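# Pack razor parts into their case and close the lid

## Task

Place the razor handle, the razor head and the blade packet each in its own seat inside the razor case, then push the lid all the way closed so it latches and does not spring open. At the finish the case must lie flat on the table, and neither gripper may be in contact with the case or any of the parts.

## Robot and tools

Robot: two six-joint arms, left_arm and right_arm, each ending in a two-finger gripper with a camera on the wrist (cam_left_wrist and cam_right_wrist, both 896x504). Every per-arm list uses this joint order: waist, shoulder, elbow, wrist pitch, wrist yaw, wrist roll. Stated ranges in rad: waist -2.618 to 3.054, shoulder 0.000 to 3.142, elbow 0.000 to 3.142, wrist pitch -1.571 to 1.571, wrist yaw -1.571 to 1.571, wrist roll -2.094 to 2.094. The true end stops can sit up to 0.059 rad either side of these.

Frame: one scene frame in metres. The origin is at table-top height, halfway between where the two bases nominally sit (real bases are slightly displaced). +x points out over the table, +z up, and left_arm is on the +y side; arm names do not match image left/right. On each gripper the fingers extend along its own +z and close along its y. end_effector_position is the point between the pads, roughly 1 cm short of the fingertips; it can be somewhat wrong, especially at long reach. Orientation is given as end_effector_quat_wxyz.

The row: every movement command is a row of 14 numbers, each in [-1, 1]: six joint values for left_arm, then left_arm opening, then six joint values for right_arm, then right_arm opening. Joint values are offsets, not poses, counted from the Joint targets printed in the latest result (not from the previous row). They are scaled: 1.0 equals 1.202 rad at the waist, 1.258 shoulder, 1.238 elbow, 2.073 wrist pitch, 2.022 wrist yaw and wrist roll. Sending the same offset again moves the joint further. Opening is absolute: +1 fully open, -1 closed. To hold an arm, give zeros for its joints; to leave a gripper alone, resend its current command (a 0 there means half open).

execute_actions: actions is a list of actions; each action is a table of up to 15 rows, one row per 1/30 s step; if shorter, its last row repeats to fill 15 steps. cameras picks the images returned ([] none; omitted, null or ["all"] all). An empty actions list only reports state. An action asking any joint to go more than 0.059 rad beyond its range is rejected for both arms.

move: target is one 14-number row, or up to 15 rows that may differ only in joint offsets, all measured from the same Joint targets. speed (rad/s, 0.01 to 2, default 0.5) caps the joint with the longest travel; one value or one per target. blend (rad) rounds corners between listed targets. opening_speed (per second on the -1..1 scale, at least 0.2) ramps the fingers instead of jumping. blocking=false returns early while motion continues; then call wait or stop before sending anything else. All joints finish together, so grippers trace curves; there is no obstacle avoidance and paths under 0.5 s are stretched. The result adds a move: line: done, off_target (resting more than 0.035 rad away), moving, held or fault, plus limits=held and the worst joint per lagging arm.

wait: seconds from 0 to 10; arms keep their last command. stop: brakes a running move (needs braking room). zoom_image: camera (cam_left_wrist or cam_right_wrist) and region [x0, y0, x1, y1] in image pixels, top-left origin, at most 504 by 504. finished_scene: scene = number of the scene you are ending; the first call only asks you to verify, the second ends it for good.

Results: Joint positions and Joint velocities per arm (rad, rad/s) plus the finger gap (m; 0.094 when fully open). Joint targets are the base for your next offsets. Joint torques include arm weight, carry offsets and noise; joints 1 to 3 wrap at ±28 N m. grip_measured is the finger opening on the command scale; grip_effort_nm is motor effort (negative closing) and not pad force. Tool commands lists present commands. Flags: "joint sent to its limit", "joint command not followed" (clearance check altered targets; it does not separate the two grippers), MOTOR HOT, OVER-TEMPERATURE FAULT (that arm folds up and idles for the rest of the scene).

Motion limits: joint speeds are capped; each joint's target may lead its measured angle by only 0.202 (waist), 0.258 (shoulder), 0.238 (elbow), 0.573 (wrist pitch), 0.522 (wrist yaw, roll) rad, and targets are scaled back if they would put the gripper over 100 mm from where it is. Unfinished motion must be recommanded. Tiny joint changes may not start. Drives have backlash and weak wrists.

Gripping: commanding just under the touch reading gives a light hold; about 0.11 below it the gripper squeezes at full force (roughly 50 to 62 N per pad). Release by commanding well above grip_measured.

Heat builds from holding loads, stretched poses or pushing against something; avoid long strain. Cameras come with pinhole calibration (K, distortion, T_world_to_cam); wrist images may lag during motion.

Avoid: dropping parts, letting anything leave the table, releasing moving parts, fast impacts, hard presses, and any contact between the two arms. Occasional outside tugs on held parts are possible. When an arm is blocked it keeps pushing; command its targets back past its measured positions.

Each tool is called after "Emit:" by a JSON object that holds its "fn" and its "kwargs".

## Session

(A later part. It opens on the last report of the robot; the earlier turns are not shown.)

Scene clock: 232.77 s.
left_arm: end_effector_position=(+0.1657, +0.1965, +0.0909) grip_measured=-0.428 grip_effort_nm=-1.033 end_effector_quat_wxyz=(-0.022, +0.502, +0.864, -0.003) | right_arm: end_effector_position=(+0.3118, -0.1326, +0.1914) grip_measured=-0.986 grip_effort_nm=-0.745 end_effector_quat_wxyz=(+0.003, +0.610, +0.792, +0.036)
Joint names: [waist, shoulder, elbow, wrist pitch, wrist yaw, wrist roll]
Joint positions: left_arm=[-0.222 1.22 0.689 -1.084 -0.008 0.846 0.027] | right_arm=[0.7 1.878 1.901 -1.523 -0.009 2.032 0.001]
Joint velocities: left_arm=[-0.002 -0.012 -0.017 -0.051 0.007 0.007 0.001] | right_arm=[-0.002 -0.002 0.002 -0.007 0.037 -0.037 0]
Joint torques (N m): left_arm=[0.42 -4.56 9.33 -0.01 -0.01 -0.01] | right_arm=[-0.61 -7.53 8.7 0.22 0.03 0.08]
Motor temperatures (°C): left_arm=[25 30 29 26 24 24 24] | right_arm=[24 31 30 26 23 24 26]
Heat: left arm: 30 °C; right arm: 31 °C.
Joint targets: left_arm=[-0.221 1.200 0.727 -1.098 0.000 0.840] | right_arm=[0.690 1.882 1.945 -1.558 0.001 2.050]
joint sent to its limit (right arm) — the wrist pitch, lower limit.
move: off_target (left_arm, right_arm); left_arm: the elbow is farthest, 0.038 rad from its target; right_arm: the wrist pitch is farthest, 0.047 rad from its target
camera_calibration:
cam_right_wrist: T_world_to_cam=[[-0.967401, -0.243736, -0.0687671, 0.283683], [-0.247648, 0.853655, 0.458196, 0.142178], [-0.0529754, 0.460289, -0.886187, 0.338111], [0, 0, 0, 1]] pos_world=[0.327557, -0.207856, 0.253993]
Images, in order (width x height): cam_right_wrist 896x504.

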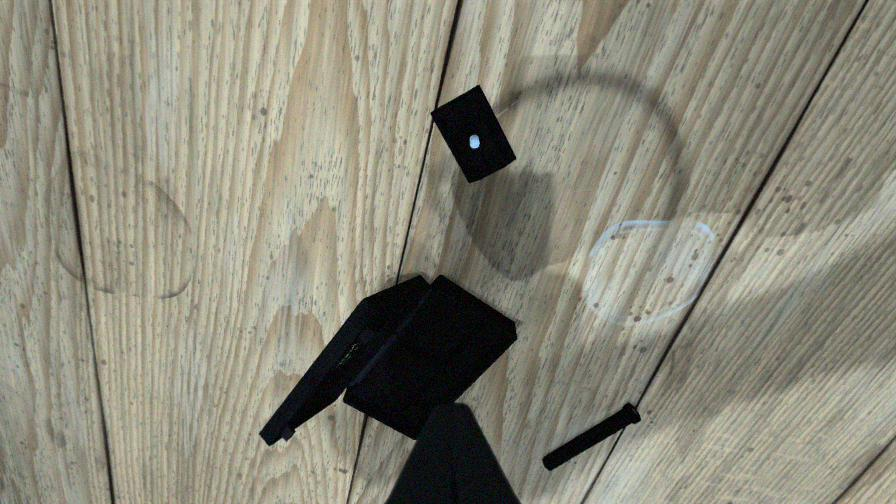

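Emit:
{"fn": "move", "kwargs": {"target": [0,0,0,0,0,0,-0.6,-0.366,0,0,0,0,0,-1], "speed": 0.8, "cameras": []}}

Emit:
{"fn": "move", "kwargs": {"target": [-0.367,0.652,0.651,0.007,0,0.223,-0.6,0,0,0,0,0,0,-1], "speed": 0.6}}

Scene clock: 288.20 s.
left_arm: end_effector_position=(+0.1657, +0.1965, +0.0909) grip_measured=-0.428 grip_effort_nm=-1.048 end_effector_quat_wxyz=(-0.022, +0.502, +0.864, -0.003) | right_arm: end_effector_position=(+0.3900, -0.2768, +0.1914) grip_measured=-0.986 grip_effort_nm=-0.750 end_effector_quat_wxyz=(+0.011, +0.775, +0.630, +0.034)
Joint names: [waist, shoulder, elbow, wrist pitch, wrist yaw, wrist roll]
Joint positions: left_arm=[-0.222 1.22 0.689 -1.084 -0.008 0.846 0.027] | right_arm=[0.241 1.878 1.901 -1.523 -0.009 2.037 0.001]
Joint velocities: left_arm=[-0.007 0.007 -0.007 -0.037 0.022 0.007 0] | right_arm=[-0.017 -0.002 -0.002 -0.022 0.007 0.051 0.001]
Joint torques (N m): left_arm=[0.36 -4.52 9.33 -0.04 -0.01 -0.02] | right_arm=[0.39 -7.53 8.7 0.21 0.04 0.07]
Motor temperatures (°C): left_arm=[25 29 32 26 24 24 25] | right_arm=[24 32 31 25 23 24 26]
Heat: left arm: 32 °C; right arm: 32 °C.
Joint targets: left_arm=[-0.221 1.200 0.727 -1.098 0.000 0.840] | right_arm=[0.250 1.882 1.945 -1.558 0.001 2.050]
move: off_target (left_arm, right_arm); left_arm: the elbow is farthest, 0.038 rad from its target; right_arm: the elbow is farthest, 0.044 rad from its target
No camera images: "cameras" was empty.

Scene clock: 290.30 s.
left_arm: end_effector_position=(+0.3021, +0.0051, +0.0841) grip_measured=-0.428 grip_effort_nm=-1.038 end_effector_quat_wxyz=(-0.016, +0.823, +0.567, +0.000) | right_arm: end_effector_position=(+0.3900, -0.2768, +0.1914) grip_measured=-0.986 grip_effort_nm=-0.745 end_effector_quat_wxyz=(+0.011, +0.775, +0.630, +0.034)
Joint names: [waist, shoulder, elbow, wrist pitch, wrist yaw, wrist roll]
Joint positions: left_arm=[-0.67 2.013 1.493 -1.081 -0.01 1.28 0.027] | right_arm=[0.241 1.878 1.901 -1.523 -0.009 2.037 0.001]
Joint velocities: left_arm=[-0.022 -0.007 -0.022 0.066 0.022 0.037 0.001] | right_arm=[0.022 0.007 -0.002 0.051 -0.007 -0.022 -0.001]
Joint torques (N m): left_arm=[0.18 -10.41 9.57 0.14 -0.05 0.11] | right_arm=[0.44 -7.5 8.7 0.22 0.03 0.08]
Motor temperatures (°C): left_arm=[25 29 32 26 24 24 25] | right_arm=[24 32 31 25 23 24 26]
Heat: left arm: 32 °C; right arm: 32 °C.
Joint targets: left_arm=[-0.662 2.020 1.533 -1.083 0.000 1.291] | right_arm=[0.250 1.882 1.945 -1.558 0.001 2.050]
move: off_target (left_arm, right_arm); left_arm: the elbow is farthest, 0.040 rad from its target; right_arm: the elbow is farthest, 0.044 rad from its target
camera_calibration:
cam_left_wrist: T_world_to_cam=[[-0.920966, 0.386798, 0.0470059, 0.273289], [0.363762, 0.810278, 0.459486, -0.117915], [0.13964, 0.44027, -0.88694, 0.121702], [0, 0, 0, 1]] pos_world=[0.277588, -0.0637453, 0.149276]
cam_right_wrist: T_world_to_cam=[[-0.974365, 0.214265, -0.0685807, 0.453608], [0.159972, 0.874207, 0.458445, 0.131332], [0.158182, 0.435722, -0.886073, 0.319468], [0, 0, 0, 1]] pos_world=[0.370436, -0.351203, 0.253972]

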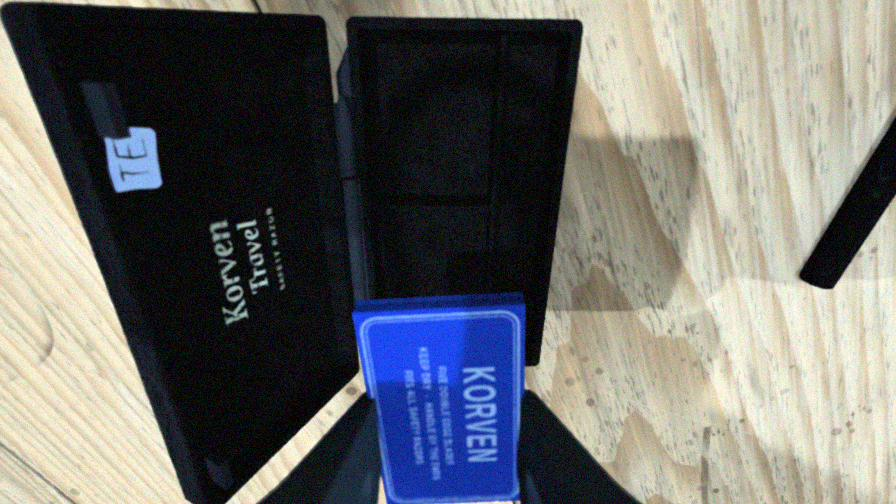

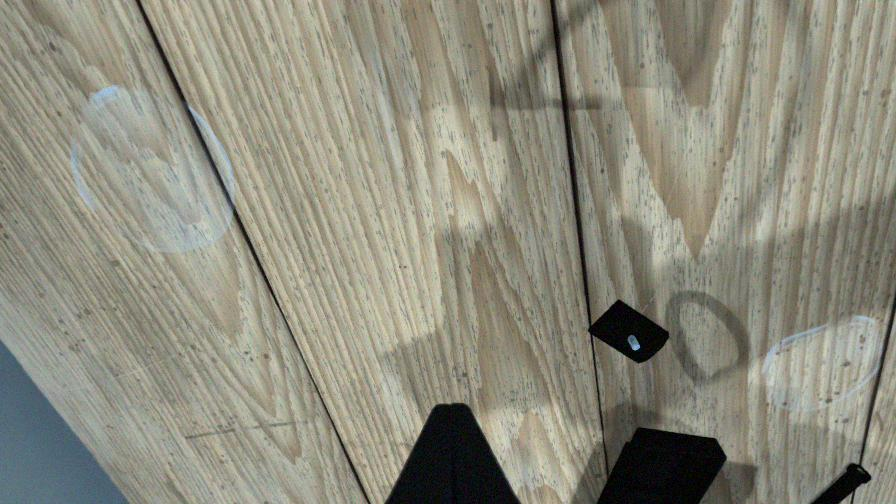

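Emit:
{"fn": "move", "kwargs": {"target": [0.003,0.020,-0.123,0.085,0,0.021,-0.6,0,0,0,0,0,0,-1], "speed": 0.3, "cameras": ["cam_left_wrist"]}}

Emit:
{"fn": "zoom_image", "kwargs": {"camera": "cam_left_wrist", "region": [260, 150, 680, 504]}}

Scene clock: 316.70 s.
left_arm: end_effector_position=(+0.3044, +0.0034, +0.0525) grip_measured=-0.428 grip_effort_nm=-1.038 end_effector_quat_wxyz=(-0.001, +0.835, +0.551, +0.005) | right_arm: end_effector_position=(+0.3900, -0.2768, +0.1914) grip_measured=-0.986 grip_effort_nm=-0.750 end_effector_quat_wxyz=(+0.011, +0.775, +0.630, +0.034)
Joint names: [waist, shoulder, elbow, wrist pitch, wrist yaw, wrist roll]
Joint positions: left_arm=[-0.67 2.036 1.395 -0.929 -0.01 1.32 0.027] | right_arm=[0.241 1.878 1.901 -1.523 -0.009 2.037 0.001]
Joint velocities: left_arm=[-0.007 -0.002 0.002 -0.051 -0.022 0.022 -0.001] | right_arm=[0.002 -0.007 -0.017 -0.037 -0.051 -0.051 0]
Joint torques (N m): left_arm=[0.32 -10.36 4.74 0.43 -0.01 0.11] | right_arm=[0.39 -7.51 8.7 0.23 0.03 0.08]
Motor temperatures (°C): left_arm=[25 30 31 26 24 24 26] | right_arm=[24 33 31 24 23 24 27]
Heat: left arm: 31 °C; right arm: 33 °C.
Joint targets: left_arm=[-0.659 2.045 1.381 -0.907 0.000 1.334] | right_arm=[0.250 1.882 1.945 -1.558 0.001 2.050]
move: off_target (right_arm); right_arm: the elbow is farthest, 0.044 rad from its target
camera_calibration:
cam_left_wrist: T_world_to_cam=[[-0.905565, 0.423837, 0.0177183, 0.274293], [0.385149, 0.803963, 0.453106, -0.108969], [0.177798, 0.417141, -0.891281, 0.0828439], [0, 0, 0, 1]] pos_world=[0.27563, -0.0632064, 0.118351]
Images, in order (width x height): cam_left_wrist 896x504.

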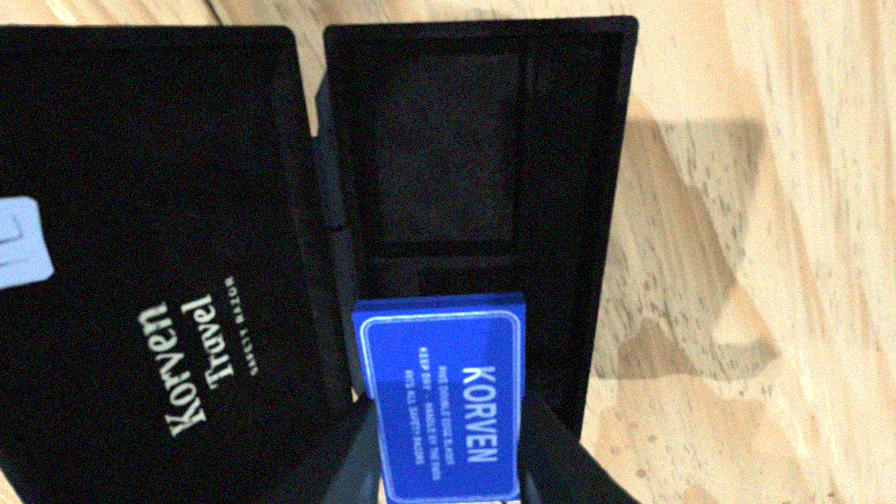

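Scaled by 1.200 from the camera's 896x504 image, which has a finer 1280x720 frame.

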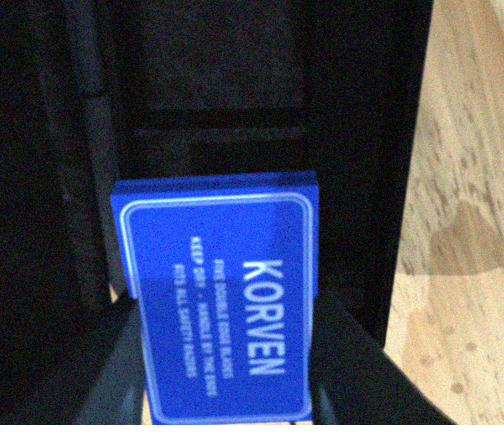

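Emit:
{"fn": "move", "kwargs": {"target": [0.011,0.017,-0.039,0.033,0,0.007,-0.6,0,0,0,0,0,0,-1], "speed": 0.2, "cameras": ["cam_left_wrist"]}}

Emit:
{"fn": "zoom_image", "kwargs": {"camera": "cam_left_wrist", "region": [300, 200, 620, 504]}}

Scene clock: 344.37 s.
left_arm: end_effector_position=(+0.3059, +0.0086, +0.0352) grip_measured=-0.428 grip_effort_nm=-1.033 end_effector_quat_wxyz=(+0.000, +0.835, +0.551, +0.005) | right_arm: end_effector_position=(+0.3900, -0.2768, +0.1914) grip_measured=-0.986 grip_effort_nm=-0.755 end_effector_quat_wxyz=(+0.011, +0.775, +0.630, +0.034)
Joint names: [waist, shoulder, elbow, wrist pitch, wrist yaw, wrist roll]
Joint positions: left_arm=[-0.656 2.054 1.347 -0.86 -0.01 1.334 0.027] | right_arm=[0.241 1.878 1.901 -1.523 -0.009 2.037 0.001]
Joint velocities: left_arm=[0.002 -0.002 0.002 0.007 -0.051 -0.022 0] | right_arm=[-0.007 -0.012 0.002 -0.022 -0.007 0.037 0]
Joint torques (N m): left_arm=[0.29 -10.24 4.6 0.47 -0.01 0.09] | right_arm=[0.4 -7.5 8.69 0.22 0.02 0.07]
Motor temperatures (°C): left_arm=[25 30 30 26 24 24 26] | right_arm=[24 33 31 24 23 24 27]
Heat: left arm: 30 °C; right arm: 33 °C.
Joint targets: left_arm=[-0.645 2.067 1.332 -0.839 0.000 1.348] | right_arm=[0.250 1.882 1.945 -1.558 0.001 2.050]
move: off_target (right_arm); right_arm: the elbow is farthest, 0.044 rad from its target
camera_calibration:
cam_left_wrist: T_world_to_cam=[[-0.905604, 0.423864, 0.0148427, 0.273876], [0.384079, 0.804751, 0.452614, -0.105592], [0.179902, 0.41559, -0.891583, 0.0643352], [0, 0, 0, 1]] pos_world=[0.277005, -0.0578481, 0.101087]
Images, in order (width x height): cam_left_wrist 896x504.

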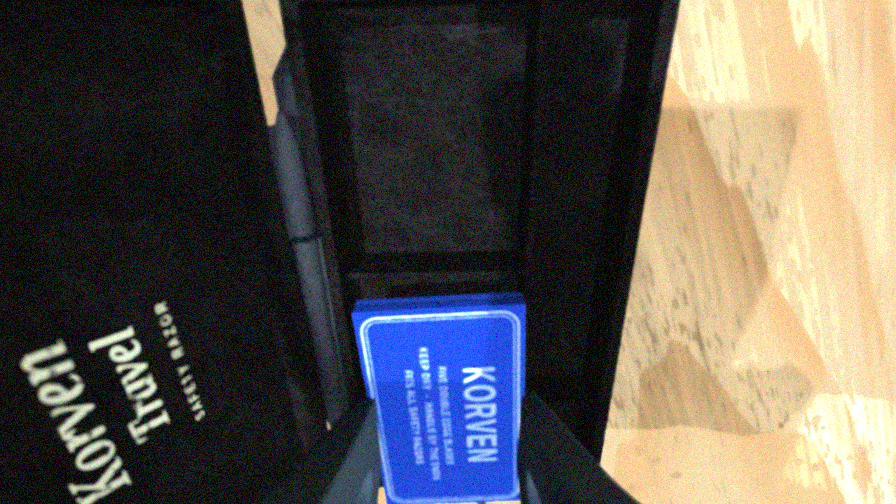

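Scaled by 1.575 from the camera's 896x504 image, which has a finer 1280x720 frame.

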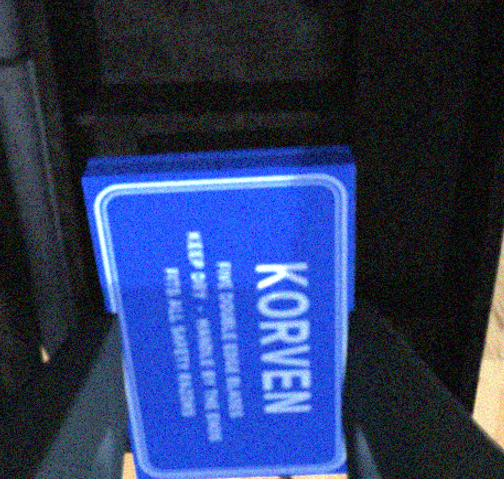

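Emit:
{"fn": "move", "kwargs": {"target": [-0.0055,0.008,-0.0066,0.0088,0,-0.003,-0.6,0,0,0,0,0,0,-1], "speed": 0.2, "cameras": ["cam_left_wrist"]}}

Emit:
{"fn": "zoom_image", "kwargs": {"camera": "cam_left_wrist", "region": [300, 200, 620, 504]}}

Scene clock: 364.77 s.
left_arm: end_effector_position=(+0.3064, +0.0083, +0.0303) grip_measured=-0.428 grip_effort_nm=-1.033 end_effector_quat_wxyz=(+0.001, +0.835, +0.550, +0.006) | right_arm: end_effector_position=(+0.3900, -0.2768, +0.1914) grip_measured=-0.986 grip_effort_nm=-0.750 end_effector_quat_wxyz=(+0.011, +0.775, +0.630, +0.034)
Joint names: [waist, shoulder, elbow, wrist pitch, wrist yaw, wrist roll]
Joint positions: left_arm=[-0.656 2.063 1.34 -0.841 -0.01 1.336 0.027] | right_arm=[0.241 1.878 1.901 -1.523 -0.009 2.037 0.001]
Joint velocities: left_arm=[-0.007 -0.002 0.012 -0.037 0.022 -0.022 0] | right_arm=[-0.012 -0.007 -0.017 -0.051 0.066 -0.037 -0.001]
Joint torques (N m): left_arm=[-0.21 -10.1 4.63 0.44 0 0.04] | right_arm=[0.38 -7.53 8.64 0.21 0.01 0.08]
Motor temperatures (°C): left_arm=[25 32 29 26 24 24 26] | right_arm=[24 33 31 24 23 24 27]
Heat: left arm: 32 °C; right arm: 33 °C.
Joint targets: left_arm=[-0.652 2.077 1.324 -0.820 0.000 1.342] | right_arm=[0.250 1.882 1.945 -1.558 0.001 2.050]
move: off_target (right_arm); right_arm: the elbow is farthest, 0.044 rad from its target
camera_calibration:
cam_left_wrist: T_world_to_cam=[[-0.90497, 0.425266, 0.0133534, 0.274356], [0.38476, 0.804569, 0.452358, -0.103463], [0.181629, 0.414508, -0.891737, 0.0594918], [0, 0, 0, 1]] pos_world=[0.277287, -0.058091, 0.0961897]
Images, in order (width x height): cam_left_wrist 896x504.

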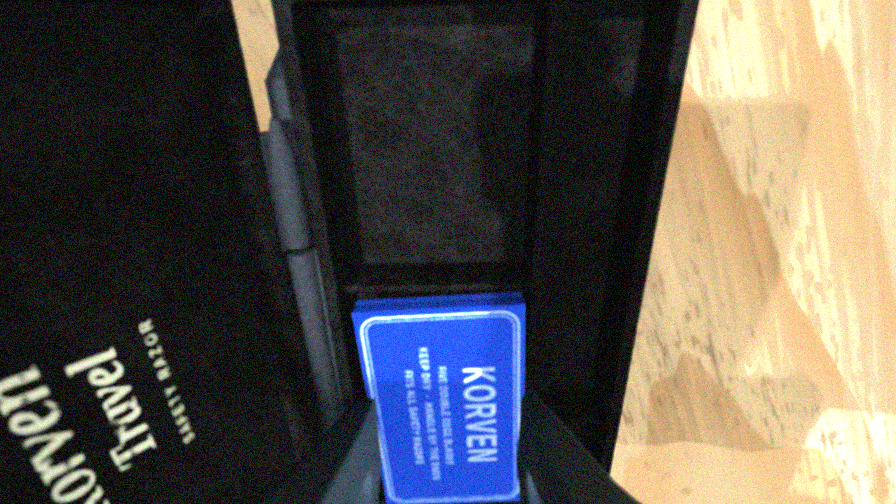

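Scaled by 1.575 from the camera's 896x504 image, which has a finer 1280x720 frame.

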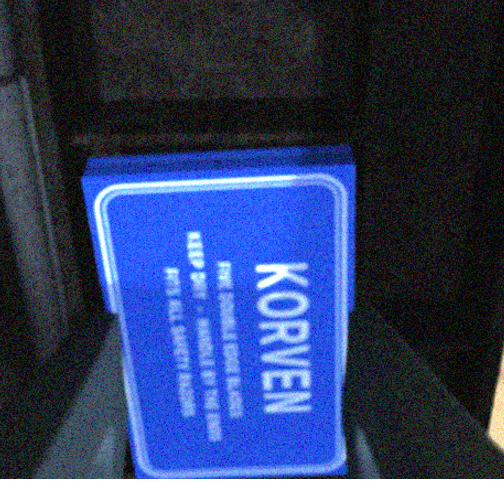

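Emit:
{"fn": "move", "kwargs": {"target": [-0.010,0.004,-0.003,0.0035,0,-0.003,-0.6,0,0,0,0,0,0,-1], "speed": 0.2, "cameras": ["cam_left_wrist"]}}

Emit:
{"fn": "zoom_image", "kwargs": {"camera": "cam_left_wrist", "region": [300, 200, 620, 504]}}

Scene clock: 373.27 s.
left_arm: end_effector_position=(+0.3076, +0.0073, +0.0303) grip_measured=-0.428 grip_effort_nm=-1.028 end_effector_quat_wxyz=(+0.004, +0.835, +0.550, +0.007) | right_arm: end_effector_position=(+0.3900, -0.2768, +0.1914) grip_measured=-0.986 grip_effort_nm=-0.750 end_effector_quat_wxyz=(+0.011, +0.775, +0.630, +0.034)
Joint names: [waist, shoulder, elbow, wrist pitch, wrist yaw, wrist roll]
Joint positions: left_arm=[-0.656 2.063 1.34 -0.835 -0.01 1.336 0.027] | right_arm=[0.241 1.878 1.901 -1.523 -0.009 2.037 0.001]
Joint velocities: left_arm=[0.022 0.012 -0.007 -0.037 0.037 0.037 0] | right_arm=[-0.017 -0.002 -0.012 -0.051 -0.051 0.037 0]
Joint torques (N m): left_arm=[-0.62 -9.62 4.25 0.51 -0.01 -0.05] | right_arm=[0.4 -7.5 8.73 0.22 0.03 0.08]
Motor temperatures (°C): left_arm=[25 31 29 26 24 24 26] | right_arm=[24 33 31 24 23 24 27]
Heat: left arm: 31 °C; right arm: 33 °C.
Joint targets: left_arm=[-0.664 2.082 1.321 -0.813 0.000 1.336] | right_arm=[0.250 1.882 1.945 -1.558 0.001 2.050]
move: off_target (right_arm); right_arm: the elbow is farthest, 0.044 rad from its target
camera_calibration:
cam_left_wrist: T_world_to_cam=[[-0.905021, 0.425304, 0.00734195, 0.276048], [0.382538, 0.806227, 0.45129, -0.102501], [0.186016, 0.411236, -0.892347, 0.0583515], [0, 0, 0, 1]] pos_world=[0.278186, -0.058761, 0.096301]
Images, in order (width x height): cam_left_wrist 896x504.

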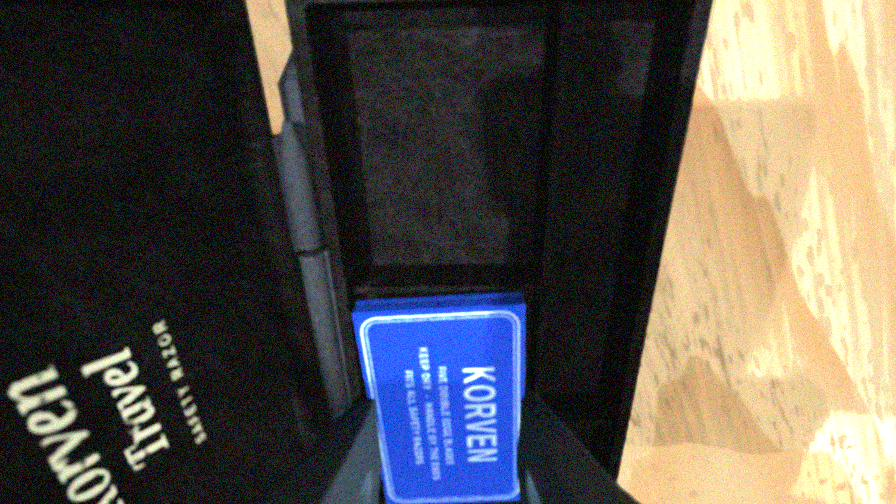

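Scaled by 1.575 from the camera's 896x504 image, which has a finer 1280x720 frame.

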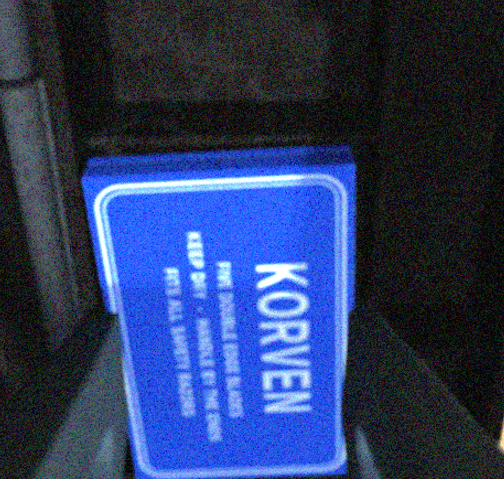

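Emit:
{"fn": "move", "kwargs": {"target": [0,-0.0055,-0.006,0,0,0,-0.6,0,0,0,0,0,0,-1], "speed": 0.2, "cameras": ["cam_left_wrist"]}}

Emit:
{"fn": "zoom_image", "kwargs": {"camera": "cam_left_wrist", "region": [300, 200, 620, 504]}}

Scene clock: 383.50 s.
left_arm: end_effector_position=(+0.3051, +0.0092, +0.0279) grip_measured=-0.428 grip_effort_nm=-1.038 end_effector_quat_wxyz=(+0.000, +0.835, +0.550, +0.005) | right_arm: end_effector_position=(+0.3900, -0.2768, +0.1914) grip_measured=-0.986 grip_effort_nm=-0.750 end_effector_quat_wxyz=(+0.011, +0.775, +0.630, +0.034)
Joint names: [waist, shoulder, elbow, wrist pitch, wrist yaw, wrist roll]
Joint positions: left_arm=[-0.656 2.063 1.329 -0.832 -0.01 1.336 0.027] | right_arm=[0.241 1.878 1.901 -1.523 -0.009 2.037 0.001]
Joint velocities: left_arm=[-0.027 0.002 -0.007 0.037 0.022 0.051 0.001] | right_arm=[-0.007 0.002 -0.002 -0.125 0.081 0.022 0]
Joint torques (N m): left_arm=[-0.44 -10.14 4.51 0.46 0.02 -0.03] | right_arm=[0.42 -7.51 8.73 0.21 0.02 0.08]
Motor temperatures (°C): left_arm=[25 31 29 26 24 24 26] | right_arm=[24 33 31 24 23 24 27]
Heat: left arm: 31 °C; right arm: 33 °C.
Joint targets: left_arm=[-0.664 2.075 1.313 -0.813 0.000 1.336] | right_arm=[0.250 1.882 1.945 -1.558 0.001 2.050]
move: off_target (right_arm); right_arm: the elbow is farthest, 0.044 rad from its target
camera_calibration:
cam_left_wrist: T_world_to_cam=[[-0.904953, 0.425253, 0.0148562, 0.272721], [0.385317, 0.804155, 0.452622, -0.102839], [0.180532, 0.415326, -0.891579, 0.0575117], [0, 0, 0, 1]] pos_world=[0.276043, -0.0571627, 0.093772]
Images, in order (width x height): cam_left_wrist 896x504.

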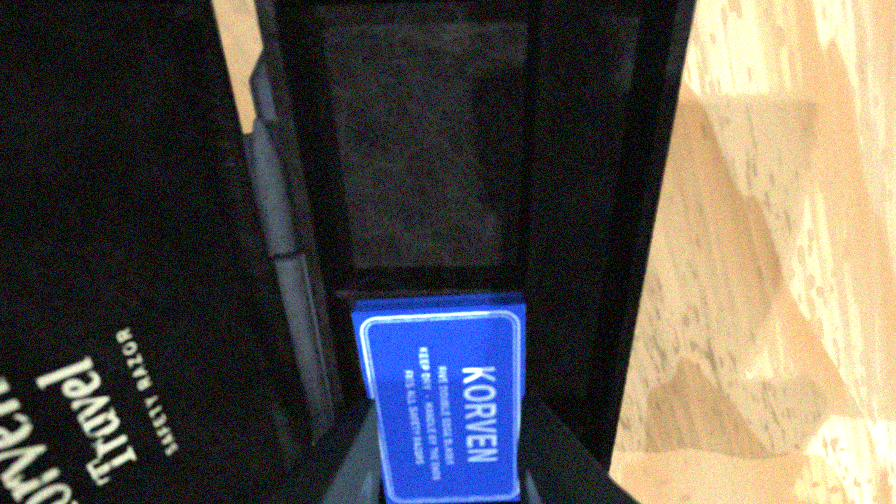

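Scaled by 1.575 from the camera's 896x504 image, which has a finer 1280x720 frame.

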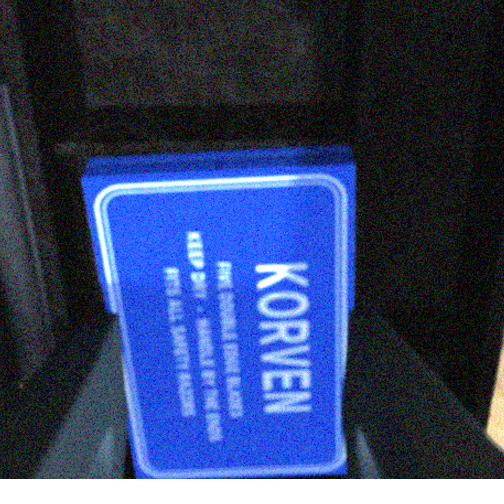

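Emit:
{"fn": "move", "kwargs": {"target": [0.004,0,0,0,0,0,-0.2,0,0,0,0,0,0,-1], "opening_speed": 0.3, "cameras": ["cam_left_wrist"]}}

Emit:
{"fn": "zoom_image", "kwargs": {"camera": "cam_left_wrist", "region": [300, 200, 620, 504]}}

Scene clock: 389.87 s.
left_arm: end_effector_position=(+0.3051, +0.0092, +0.0279) grip_measured=-0.201 grip_effort_nm=0.066 end_effector_quat_wxyz=(+0.000, +0.835, +0.550, +0.005) | right_arm: end_effector_position=(+0.3900, -0.2768, +0.1914) grip_measured=-0.986 grip_effort_nm=-0.750 end_effector_quat_wxyz=(+0.011, +0.775, +0.630, +0.034)
Joint names: [waist, shoulder, elbow, wrist pitch, wrist yaw, wrist roll]
Joint positions: left_arm=[-0.656 2.063 1.329 -0.832 -0.01 1.337 0.038] | right_arm=[0.241 1.878 1.901 -1.523 -0.009 2.037 0.001]
Joint velocities: left_arm=[-0.027 -0.007 -0.012 -0.022 -0.022 0.007 0.001] | right_arm=[-0.002 -0.012 -0.002 -0.007 -0.051 -0.022 -0.001]
Joint torques (N m): left_arm=[-0.17 -10.18 4.45 0.49 0 -0.04] | right_arm=[0.43 -7.53 8.68 0.22 0.03 0.08]
Motor temperatures (°C): left_arm=[25 31 29 26 24 24 26] | right_arm=[24 33 31 24 23 24 27]
Heat: left arm: 31 °C; right arm: 33 °C.
Joint targets: left_arm=[-0.659 2.075 1.313 -0.813 0.000 1.336] | right_arm=[0.250 1.882 1.945 -1.558 0.001 2.050]
move: off_target (right_arm); right_arm: the elbow is farthest, 0.044 rad from its target
camera_calibration:
cam_left_wrist: T_world_to_cam=[[-0.904299, 0.42664, 0.0148696, 0.272508], [0.386553, 0.803556, 0.45263, -0.103211], [0.181162, 0.415061, -0.891574, 0.057322], [0, 0, 0, 1]] pos_world=[0.275941, -0.0571191, 0.0937713]
Images, in order (width x height): cam_left_wrist 896x504.

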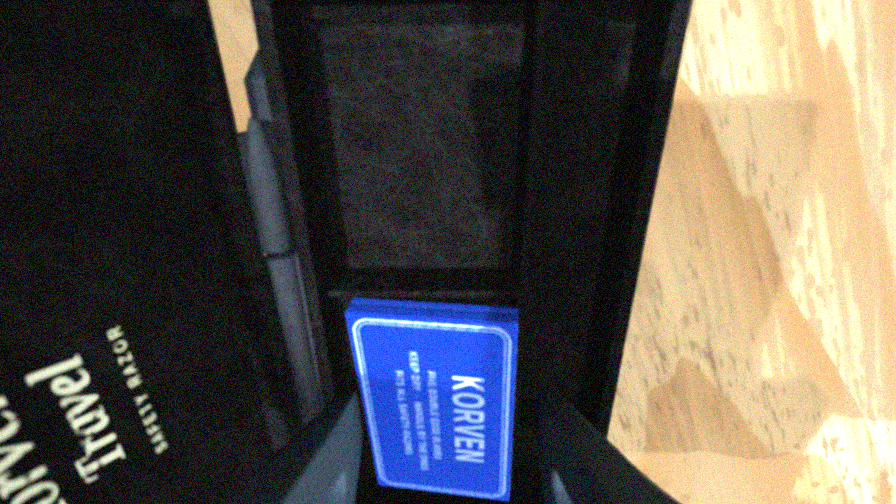

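Scaled by 1.575 from the camera's 896x504 image, which has a finer 1280x720 frame.

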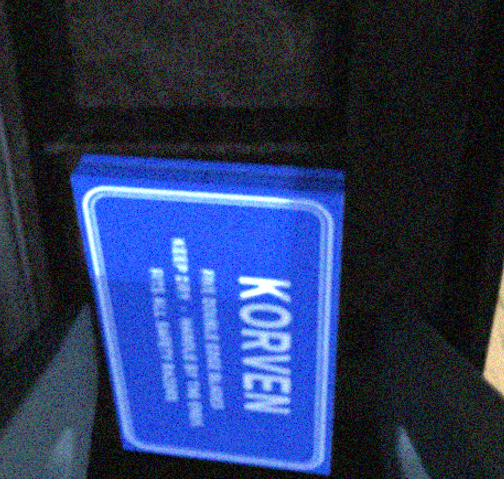

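Emit:
{"fn": "move", "kwargs": {"target": [0.0,-0.041,0.076,-0.064,0,0,-0.2,0,0,0,0,0,0,-1], "speed": 0.3, "cameras": ["cam_left_wrist"]}}

Emit:
{"fn": "zoom_image", "kwargs": {"camera": "cam_left_wrist", "region": [300, 100, 620, 504]}}

Scene clock: 395.60 s.
left_arm: end_effector_position=(+0.2989, +0.0138, +0.0399) grip_measured=-0.201 grip_effort_nm=0.071 end_effector_quat_wxyz=(-0.022, +0.835, +0.550, -0.003) | right_arm: end_effector_position=(+0.3900, -0.2768, +0.1914) grip_measured=-0.986 grip_effort_nm=-0.745 end_effector_quat_wxyz=(+0.011, +0.775, +0.630, +0.034)
Joint names: [waist, shoulder, elbow, wrist pitch, wrist yaw, wrist roll]
Joint positions: left_arm=[-0.656 2.057 1.372 -0.929 -0.01 1.336 0.038] | right_arm=[0.241 1.878 1.901 -1.523 -0.009 2.037 0.001]
Joint velocities: left_arm=[0.012 -0.017 -0.002 -0.051 -0.051 -0.007 0] | right_arm=[0.017 -0.017 -0.012 0.007 0.022 0.022 -0.001]
Joint torques (N m): left_arm=[-0.05 -14.02 8.73 -0.07 -0.01 -0.06] | right_arm=[0.42 -7.5 8.69 0.22 0.03 0.08]
Motor temperatures (°C): left_arm=[25 31 29 26 24 24 26] | right_arm=[24 33 31 24 23 24 27]
Heat: left arm: 31 °C; right arm: 33 °C.
Joint targets: left_arm=[-0.659 2.023 1.407 -0.946 0.000 1.336] | right_arm=[0.250 1.882 1.945 -1.558 0.001 2.050]
move: off_target (right_arm); right_arm: the elbow is farthest, 0.044 rad from its target
camera_calibration:
cam_left_wrist: T_world_to_cam=[[-0.903499, 0.424169, 0.0614077, 0.262776], [0.402719, 0.791175, 0.460281, -0.114932], [0.146653, 0.440594, -0.885647, 0.0769974], [0, 0, 0, 1]] pos_world=[0.272411, -0.0544543, 0.104957]
Images, in order (width x height): cam_left_wrist 896x504.

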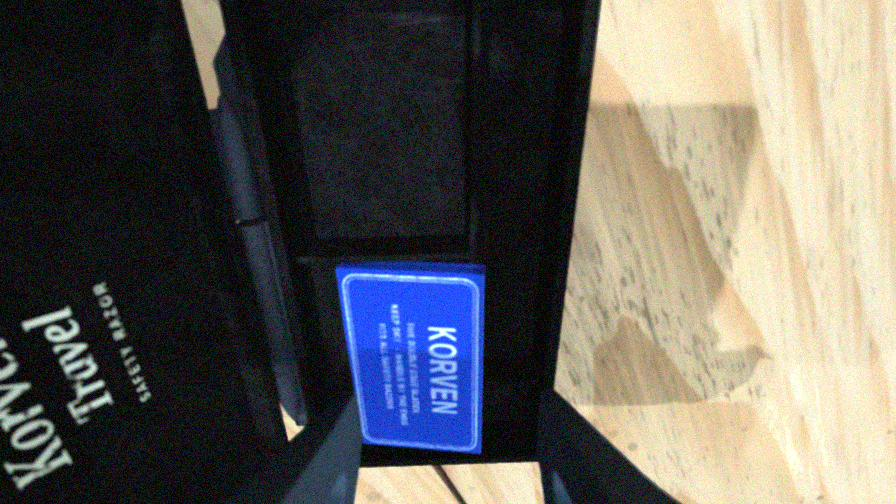

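Scaled by 1.248 from the camera's 896x504 image, which has a finer 1280x720 frame.

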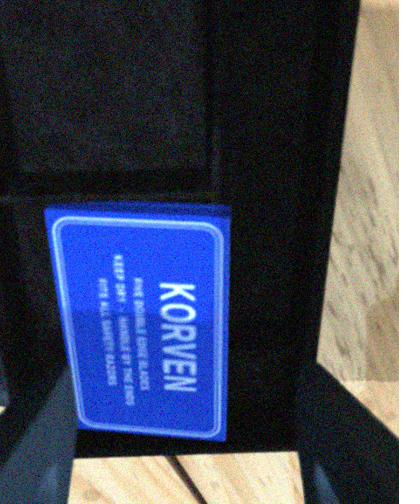

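Emit:
{"fn": "move", "kwargs": {"target": [0.0,0.041,-0.076,0.064,0,0,-0.2,0,0,0,0,0,0,-1], "speed": 0.2, "cameras": []}}

Emit:
{"fn": "move", "kwargs": {"target": [0,0,0,0,0,0,-0.6,0,0,0,0,0,0,-1], "opening_speed": 0.5, "cameras": ["cam_left_wrist"]}}

Scene clock: 405.97 s.
left_arm: end_effector_position=(+0.3049, +0.0094, +0.0284) grip_measured=-0.201 grip_effort_nm=0.061 end_effector_quat_wxyz=(+0.000, +0.835, +0.550, +0.005) | right_arm: end_effector_position=(+0.3900, -0.2768, +0.1914) grip_measured=-0.986 grip_effort_nm=-0.750 end_effector_quat_wxyz=(+0.011, +0.775, +0.630, +0.034)
Joint names: [waist, shoulder, elbow, wrist pitch, wrist yaw, wrist roll]
Joint positions: left_arm=[-0.656 2.062 1.329 -0.834 -0.01 1.336 0.038] | right_arm=[0.241 1.878 1.901 -1.523 -0.009 2.037 0.001]
Joint velocities: left_arm=[-0.002 -0.022 -0.007 0.007 0.007 -0.066 0.001] | right_arm=[-0.007 0.027 0.007 0.066 -0.066 -0.007 0]
Joint torques (N m): left_arm=[-0.09 -10.04 4.56 0.48 -0.03 -0.03] | right_arm=[0.44 -7.51 8.73 0.22 0.02 0.08]
Motor temperatures (°C): left_arm=[25 31 30 26 24 24 25] | right_arm=[24 33 32 24 23 24 27]
Heat: left arm: 31 °C; right arm: 33 °C.
Joint targets: left_arm=[-0.659 2.075 1.313 -0.813 0.000 1.336] | right_arm=[0.250 1.882 1.945 -1.558 0.001 2.050]
move: off_target (right_arm); right_arm: the elbow is farthest, 0.044 rad from its target
No camera images: "cameras" was empty.

Scene clock: 406.97 s.
left_arm: end_effector_position=(+0.3049, +0.0094, +0.0284) grip_measured=-0.597 grip_effort_nm=-0.164 end_effector_quat_wxyz=(+0.000, +0.836, +0.548, +0.005) | right_arm: end_effector_position=(+0.3900, -0.2768, +0.1914) grip_measured=-0.986 grip_effort_nm=-0.745 end_effector_quat_wxyz=(+0.011, +0.775, +0.630, +0.034)
Joint names: [waist, shoulder, elbow, wrist pitch, wrist yaw, wrist roll]
Joint positions: left_arm=[-0.656 2.062 1.329 -0.834 -0.01 1.34 0.019] | right_arm=[0.241 1.878 1.901 -1.523 -0.009 2.037 0.001]
Joint velocities: left_arm=[0.002 -0.007 -0.007 0.037 0.022 0.066 -0.001] | right_arm=[-0.017 0.002 0.002 -0.037 -0.037 0.022 0]
Joint torques (N m): left_arm=[-0.12 -10.03 4.59 0.45 -0.01 -0.07] | right_arm=[0.43 -7.54 8.73 0.22 0.03 0.07]
Motor temperatures (°C): left_arm=[25 31 30 26 24 24 25] | right_arm=[24 33 32 24 23 24 27]
Heat: left arm: 31 °C; right arm: 33 °C.
Joint targets: left_arm=[-0.659 2.075 1.313 -0.813 0.000 1.336] | right_arm=[0.250 1.882 1.945 -1.558 0.001 2.050]
move: off_target (right_arm); right_arm: the elbow is farthest, 0.044 rad from its target
camera_calibration:
cam_left_wrist: T_world_to_cam=[[-0.902986, 0.429412, 0.0148965, 0.271903], [0.389024, 0.802354, 0.452647, -0.104224], [0.18242, 0.414529, -0.891566, 0.0573996], [0, 0, 0, 1]] pos_world=[0.2756, -0.0569275, 0.0943019]
Images, in order (width x height): cam_left_wrist 896x504.

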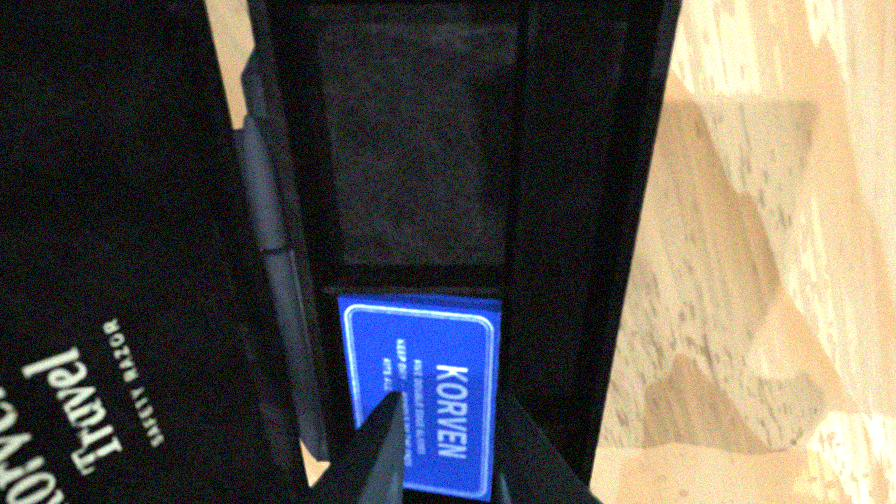

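Emit:
{"fn": "move", "kwargs": {"target": [0,0,0,0,0,0,-0.3,0,0,0,0,0,0,-1], "opening_speed": 0.5, "cameras": ["cam_left_wrist"]}}

Emit:
{"fn": "move", "kwargs": {"target": [0.0,-0.06,0.075,-0.066,0,0,-0.3,0,0,0,0,0,0,-1], "speed": 0.3, "cameras": ["cam_left_wrist"]}}

Emit:
{"fn": "zoom_image", "kwargs": {"camera": "cam_left_wrist", "region": [300, 100, 620, 504]}}

Scene clock: 417.70 s.
left_arm: end_effector_position=(+0.3052, +0.0091, +0.0284) grip_measured=-0.301 grip_effort_nm=0.071 end_effector_quat_wxyz=(+0.001, +0.837, +0.548, +0.006) | right_arm: end_effector_position=(+0.3900, -0.2768, +0.1914) grip_measured=-0.986 grip_effort_nm=-0.755 end_effector_quat_wxyz=(+0.011, +0.775, +0.630, +0.034)
Joint names: [waist, shoulder, elbow, wrist pitch, wrist yaw, wrist roll]
Joint positions: left_arm=[-0.656 2.062 1.329 -0.832 -0.01 1.342 0.033] | right_arm=[0.241 1.878 1.901 -1.523 -0.009 2.037 0.001]
Joint velocities: left_arm=[-0.007 -0.002 -0.007 -0.022 -0.037 0.022 -0.001] | right_arm=[0.017 -0.007 -0.007 -0.066 0.037 0.022 0]
Joint torques (N m): left_arm=[-0.01 -10.17 4.42 0.48 -0.01 -0.04] | right_arm=[0.4 -7.51 8.69 0.22 0.03 0.08]
Motor temperatures (°C): left_arm=[25 32 30 26 24 24 25] | right_arm=[24 33 32 24 23 24 27]
Heat: left arm: 32 °C; right arm: 33 °C.
Joint targets: left_arm=[-0.659 2.075 1.313 -0.813 0.000 1.336] | right_arm=[0.250 1.882 1.945 -1.558 0.001 2.050]
move: off_target (right_arm); right_arm: the elbow is farthest, 0.044 rad from its target
camera_calibration:
cam_left_wrist: T_world_to_cam=[[-0.902343, 0.430809, 0.0134054, 0.272111], [0.389701, 0.802165, 0.452399, -0.104359], [0.184144, 0.413443, -0.891715, 0.0569275], [0, 0, 0, 1]] pos_world=[0.275723, -0.057051, 0.0943272]
Images, in order (width x height): cam_left_wrist 896x504.

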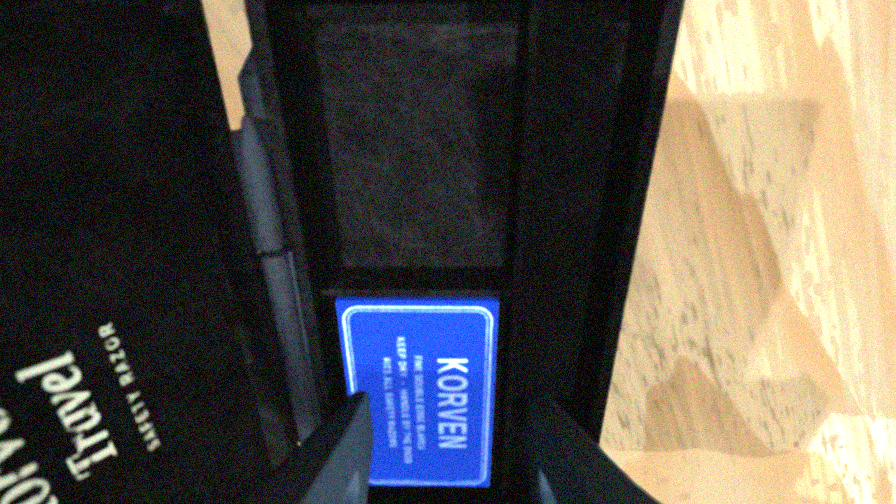

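Scene clock: 418.87 s.
left_arm: end_effector_position=(+0.3011, +0.0122, +0.0499) grip_measured=-0.301 grip_effort_nm=0.061 end_effector_quat_wxyz=(-0.010, +0.837, +0.548, +0.002) | right_arm: end_effector_position=(+0.3900, -0.2768, +0.1914) grip_measured=-0.986 grip_effort_nm=-0.750 end_effector_quat_wxyz=(+0.011, +0.775, +0.630, +0.034)
Joint names: [waist, shoulder, elbow, wrist pitch, wrist yaw, wrist roll]
Joint positions: left_arm=[-0.656 2.028 1.372 -0.932 -0.01 1.342 0.033] | right_arm=[0.241 1.878 1.901 -1.523 -0.009 2.037 0.001]
Joint velocities: left_arm=[-0.027 0.007 -0.002 0.066 0.007 -0.051 0.001] | right_arm=[-0.012 0.007 0.007 0.007 0.007 -0.081 0.002]
Joint torques (N m): left_arm=[-0.08 -13.33 8.62 0.01 -0.03 -0.05] | right_arm=[0.39 -7.49 8.69 0.23 0.02 0.08]
Motor temperatures (°C): left_arm=[25 32 30 26 24 24 25] | right_arm=[24 33 32 24 23 24 27]
Heat: left arm: 32 °C; right arm: 33 °C.
Joint targets: left_arm=[-0.659 1.999 1.406 -0.950 0.000 1.336] | right_arm=[0.250 1.882 1.945 -1.558 0.001 2.050]
move: off_target (right_arm); right_arm: the elbow is farthest, 0.044 rad from its target
camera_calibration:
cam_left_wrist: T_world_to_cam=[[-0.901888, 0.43047, 0.0359697, 0.265507], [0.398081, 0.795915, 0.456126, -0.117573], [0.167719, 0.425693, -0.889188, 0.0802413], [0, 0, 0, 1]] pos_world=[0.272803, -0.0548732, 0.115427]
Images, in order (width x height): cam_left_wrist 896x504.

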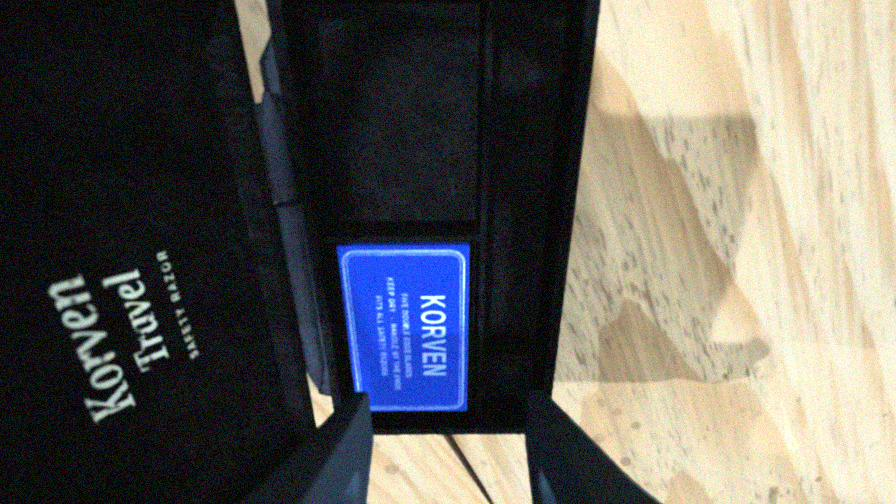

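Scaled by 1.248 from the camera's 896x504 image, which has a finer 1280x720 frame.

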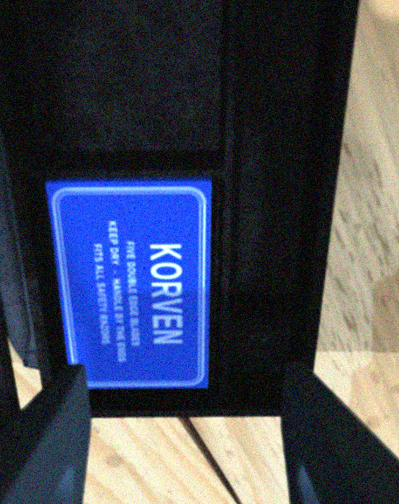

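Emit:
{"fn": "move", "kwargs": {"target": [[0,-0.18,0.24,-0.1,0,0,-0.3,0,0,0,0,0,-0.3,-0.4],[0.684,-0.357,0.48,-0.217,0,-0.415,-0.3,0,0,0,0,0,-1,-0.4]], "speed": 0.7, "cameras": []}}

Emit:
{"fn": "move", "kwargs": {"target": [0,0,0,0,0,0,-1,0.344,0.006,-0.252,0.117,0,-0.128,-0.4], "speed": 0.5, "cameras": ["cam_right_wrist"]}}

Scene clock: 454.33 s.
left_arm: end_effector_position=(+0.3681, +0.2973, +0.3714) grip_measured=-0.301 grip_effort_nm=0.056 end_effector_quat_wxyz=(+0.279, +0.154, +0.942, +0.107) | right_arm: end_effector_position=(+0.3887, -0.2780, +0.1913) grip_measured=-0.402 grip_effort_nm=0.115 end_effector_quat_wxyz=(+0.032, -0.107, +0.994, +0.007)
Joint names: [waist, shoulder, elbow, wrist pitch, wrist yaw, wrist roll]
Joint positions: left_arm=[0.171 1.574 1.962 -1.354 -0.01 0.513 0.033] | right_arm=[0.241 1.878 1.901 -1.529 -0.004 0.046 0.028]
Joint velocities: left_arm=[0.022 -0.002 -0.002 -0.037 -0.007 -0.037 -0.001] | right_arm=[-0.007 0.002 -0.012 0.051 0.022 0.037 -0.001]
Joint torques (N m): left_arm=[-0.13 -8.47 9.25 1 -0.04 -0.09] | right_arm=[0.42 -7.51 8.68 0.27 0.03 -0.1]
Motor temperatures (°C): left_arm=[25 34 31 26 24 24 25] | right_arm=[24 33 32 24 23 24 27]
Heat: left arm: 34 °C; right arm: 33 °C.
Joint targets: left_arm=[0.163 1.550 2.000 -1.400 0.000 0.496] | right_arm=[0.250 1.882 1.945 -1.558 0.001 0.028]
move: off_target (left_arm, right_arm); left_arm: the wrist pitch is farthest, 0.046 rad from its target; right_arm: the elbow is farthest, 0.044 rad from its target
No camera images: "cameras" was empty.

Scene clock: 455.83 s.
left_arm: end_effector_position=(+0.3681, +0.2973, +0.3714) grip_measured=-0.993 grip_effort_nm=-0.359 end_effector_quat_wxyz=(+0.279, +0.153, +0.942, +0.106) | right_arm: end_effector_position=(+0.3086, -0.1510, +0.1223) grip_measured=-0.402 grip_effort_nm=0.120 end_effector_quat_wxyz=(-0.016, -0.436, +0.900, -0.005)
Joint names: [waist, shoulder, elbow, wrist pitch, wrist yaw, wrist roll]
Joint positions: left_arm=[0.171 1.574 1.962 -1.354 -0.01 0.512 0] | right_arm=[0.672 1.888 1.641 -1.356 0.003 -0.212 0.028]
Joint velocities: left_arm=[-0.012 -0.002 -0.007 -0.007 -0.007 -0.022 -0.001] | right_arm=[-0.007 -0.002 -0.007 -0.007 -0.051 -0.037 0]
Joint torques (N m): left_arm=[-0.18 -8.38 9.26 1.03 0 -0.1] | right_arm=[-0.21 -7.73 4.08 0.72 0.02 -0.12]
Motor temperatures (°C): left_arm=[25 34 31 26 24 24 25] | right_arm=[24 33 32 24 23 24 27]
Heat: left arm: 34 °C; right arm: 33 °C.
Joint targets: left_arm=[0.163 1.550 2.000 -1.400 0.000 0.496] | right_arm=[0.663 1.890 1.633 -1.316 0.001 -0.231]
move: off_target (left_arm, right_arm); left_arm: the wrist pitch is farthest, 0.046 rad from its target; right_arm: the wrist pitch is farthest, 0.040 rad from its target
camera_calibration:
cam_right_wrist: T_world_to_cam=[[0.779253, -0.626582, -0.0126094, -0.332375], [-0.554368, -0.698548, 0.452445, 0.0497037], [-0.292303, -0.345579, -0.891703, 0.23804], [0, 0, 0, 1]] pos_world=[0.356138, -0.0912782, 0.185581]
Images, in order (width x height): cam_right_wrist 896x504.

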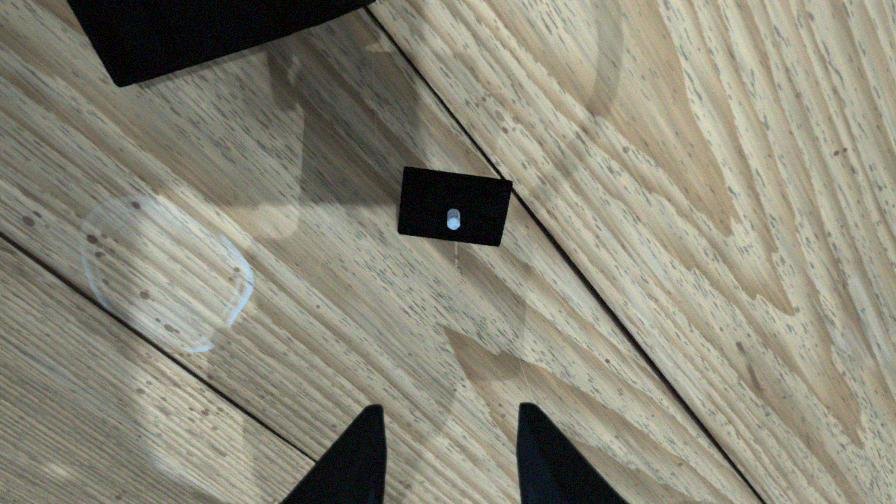

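Emit:
{"fn": "move", "kwargs": {"target": [0,0,0,0,0,0,-1,0.002,0.056,-0.2166,0.1644,0,0,-0.6], "speed": 0.3, "cameras": ["cam_right_wrist"]}}

Emit:
{"fn": "zoom_image", "kwargs": {"camera": "cam_right_wrist", "region": [330, 220, 570, 480]}}

Scene clock: 471.70 s.
left_arm: end_effector_position=(+0.3681, +0.2973, +0.3714) grip_measured=-0.993 grip_effort_nm=-0.364 end_effector_quat_wxyz=(+0.279, +0.153, +0.942, +0.106) | right_arm: end_effector_position=(+0.3110, -0.1490, +0.0331) grip_measured=-0.598 grip_effort_nm=-0.110 end_effector_quat_wxyz=(-0.013, -0.438, +0.899, -0.005)
Joint names: [waist, shoulder, elbow, wrist pitch, wrist yaw, wrist roll]
Joint positions: left_arm=[0.171 1.574 1.962 -1.354 -0.01 0.512 0] | right_arm=[0.672 1.956 1.372 -1.015 0.003 -0.215 0.019]
Joint velocities: left_arm=[-0.012 -0.002 0.002 -0.037 -0.051 -0.007 -0.001] | right_arm=[-0.007 0.012 0.002 -0.051 0.007 -0.022 0.001]
Joint torques (N m): left_arm=[-0.21 -8.4 9.21 0.98 -0.01 -0.08] | right_arm=[0.01 -8.02 3.82 0.78 0.01 -0.12]
Motor temperatures (°C): left_arm=[25 32 32 26 24 24 25] | right_arm=[24 33 31 24 23 24 27]
Heat: left arm: 32 °C; right arm: 33 °C.
Joint targets: left_arm=[0.163 1.550 2.000 -1.400 0.000 0.496] | right_arm=[0.666 1.960 1.365 -0.975 0.001 -0.231]
move: off_target (left_arm, right_arm); left_arm: the wrist pitch is farthest, 0.046 rad from its target; right_arm: the wrist pitch is farthest, 0.040 rad from its target
camera_calibration:
cam_right_wrist: T_world_to_cam=[[0.781213, -0.624153, -0.0117712, -0.334403], [-0.553788, -0.701598, 0.448418, 0.0922917], [-0.28814, -0.343792, -0.893746, 0.158923], [0, 0, 0, 1]] pos_world=[0.358143, -0.0893306, 0.0967155]
Images, in order (width x height): cam_right_wrist 896x504.

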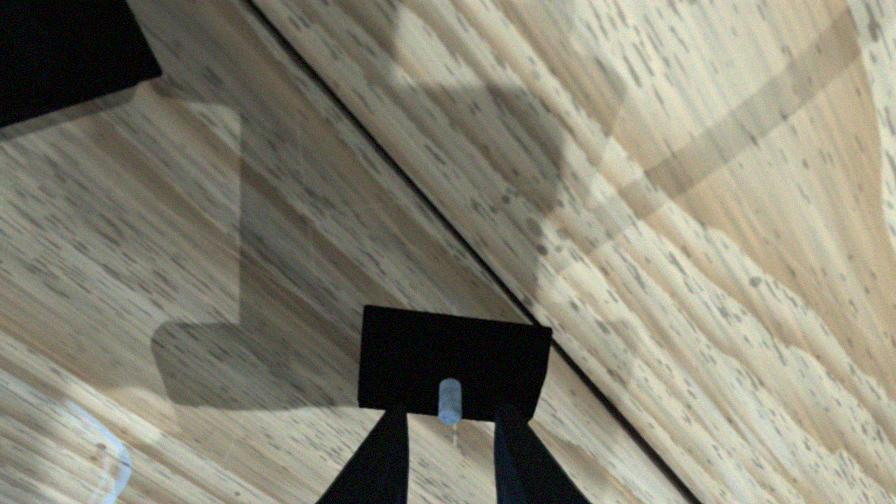

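Scaled by 1.938 from the camera's 896x504 image, which has a finer 1280x720 frame.

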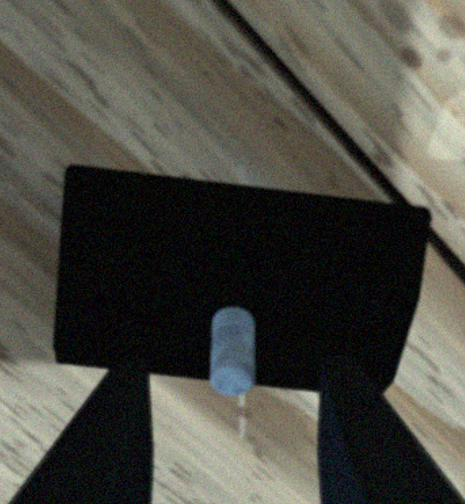

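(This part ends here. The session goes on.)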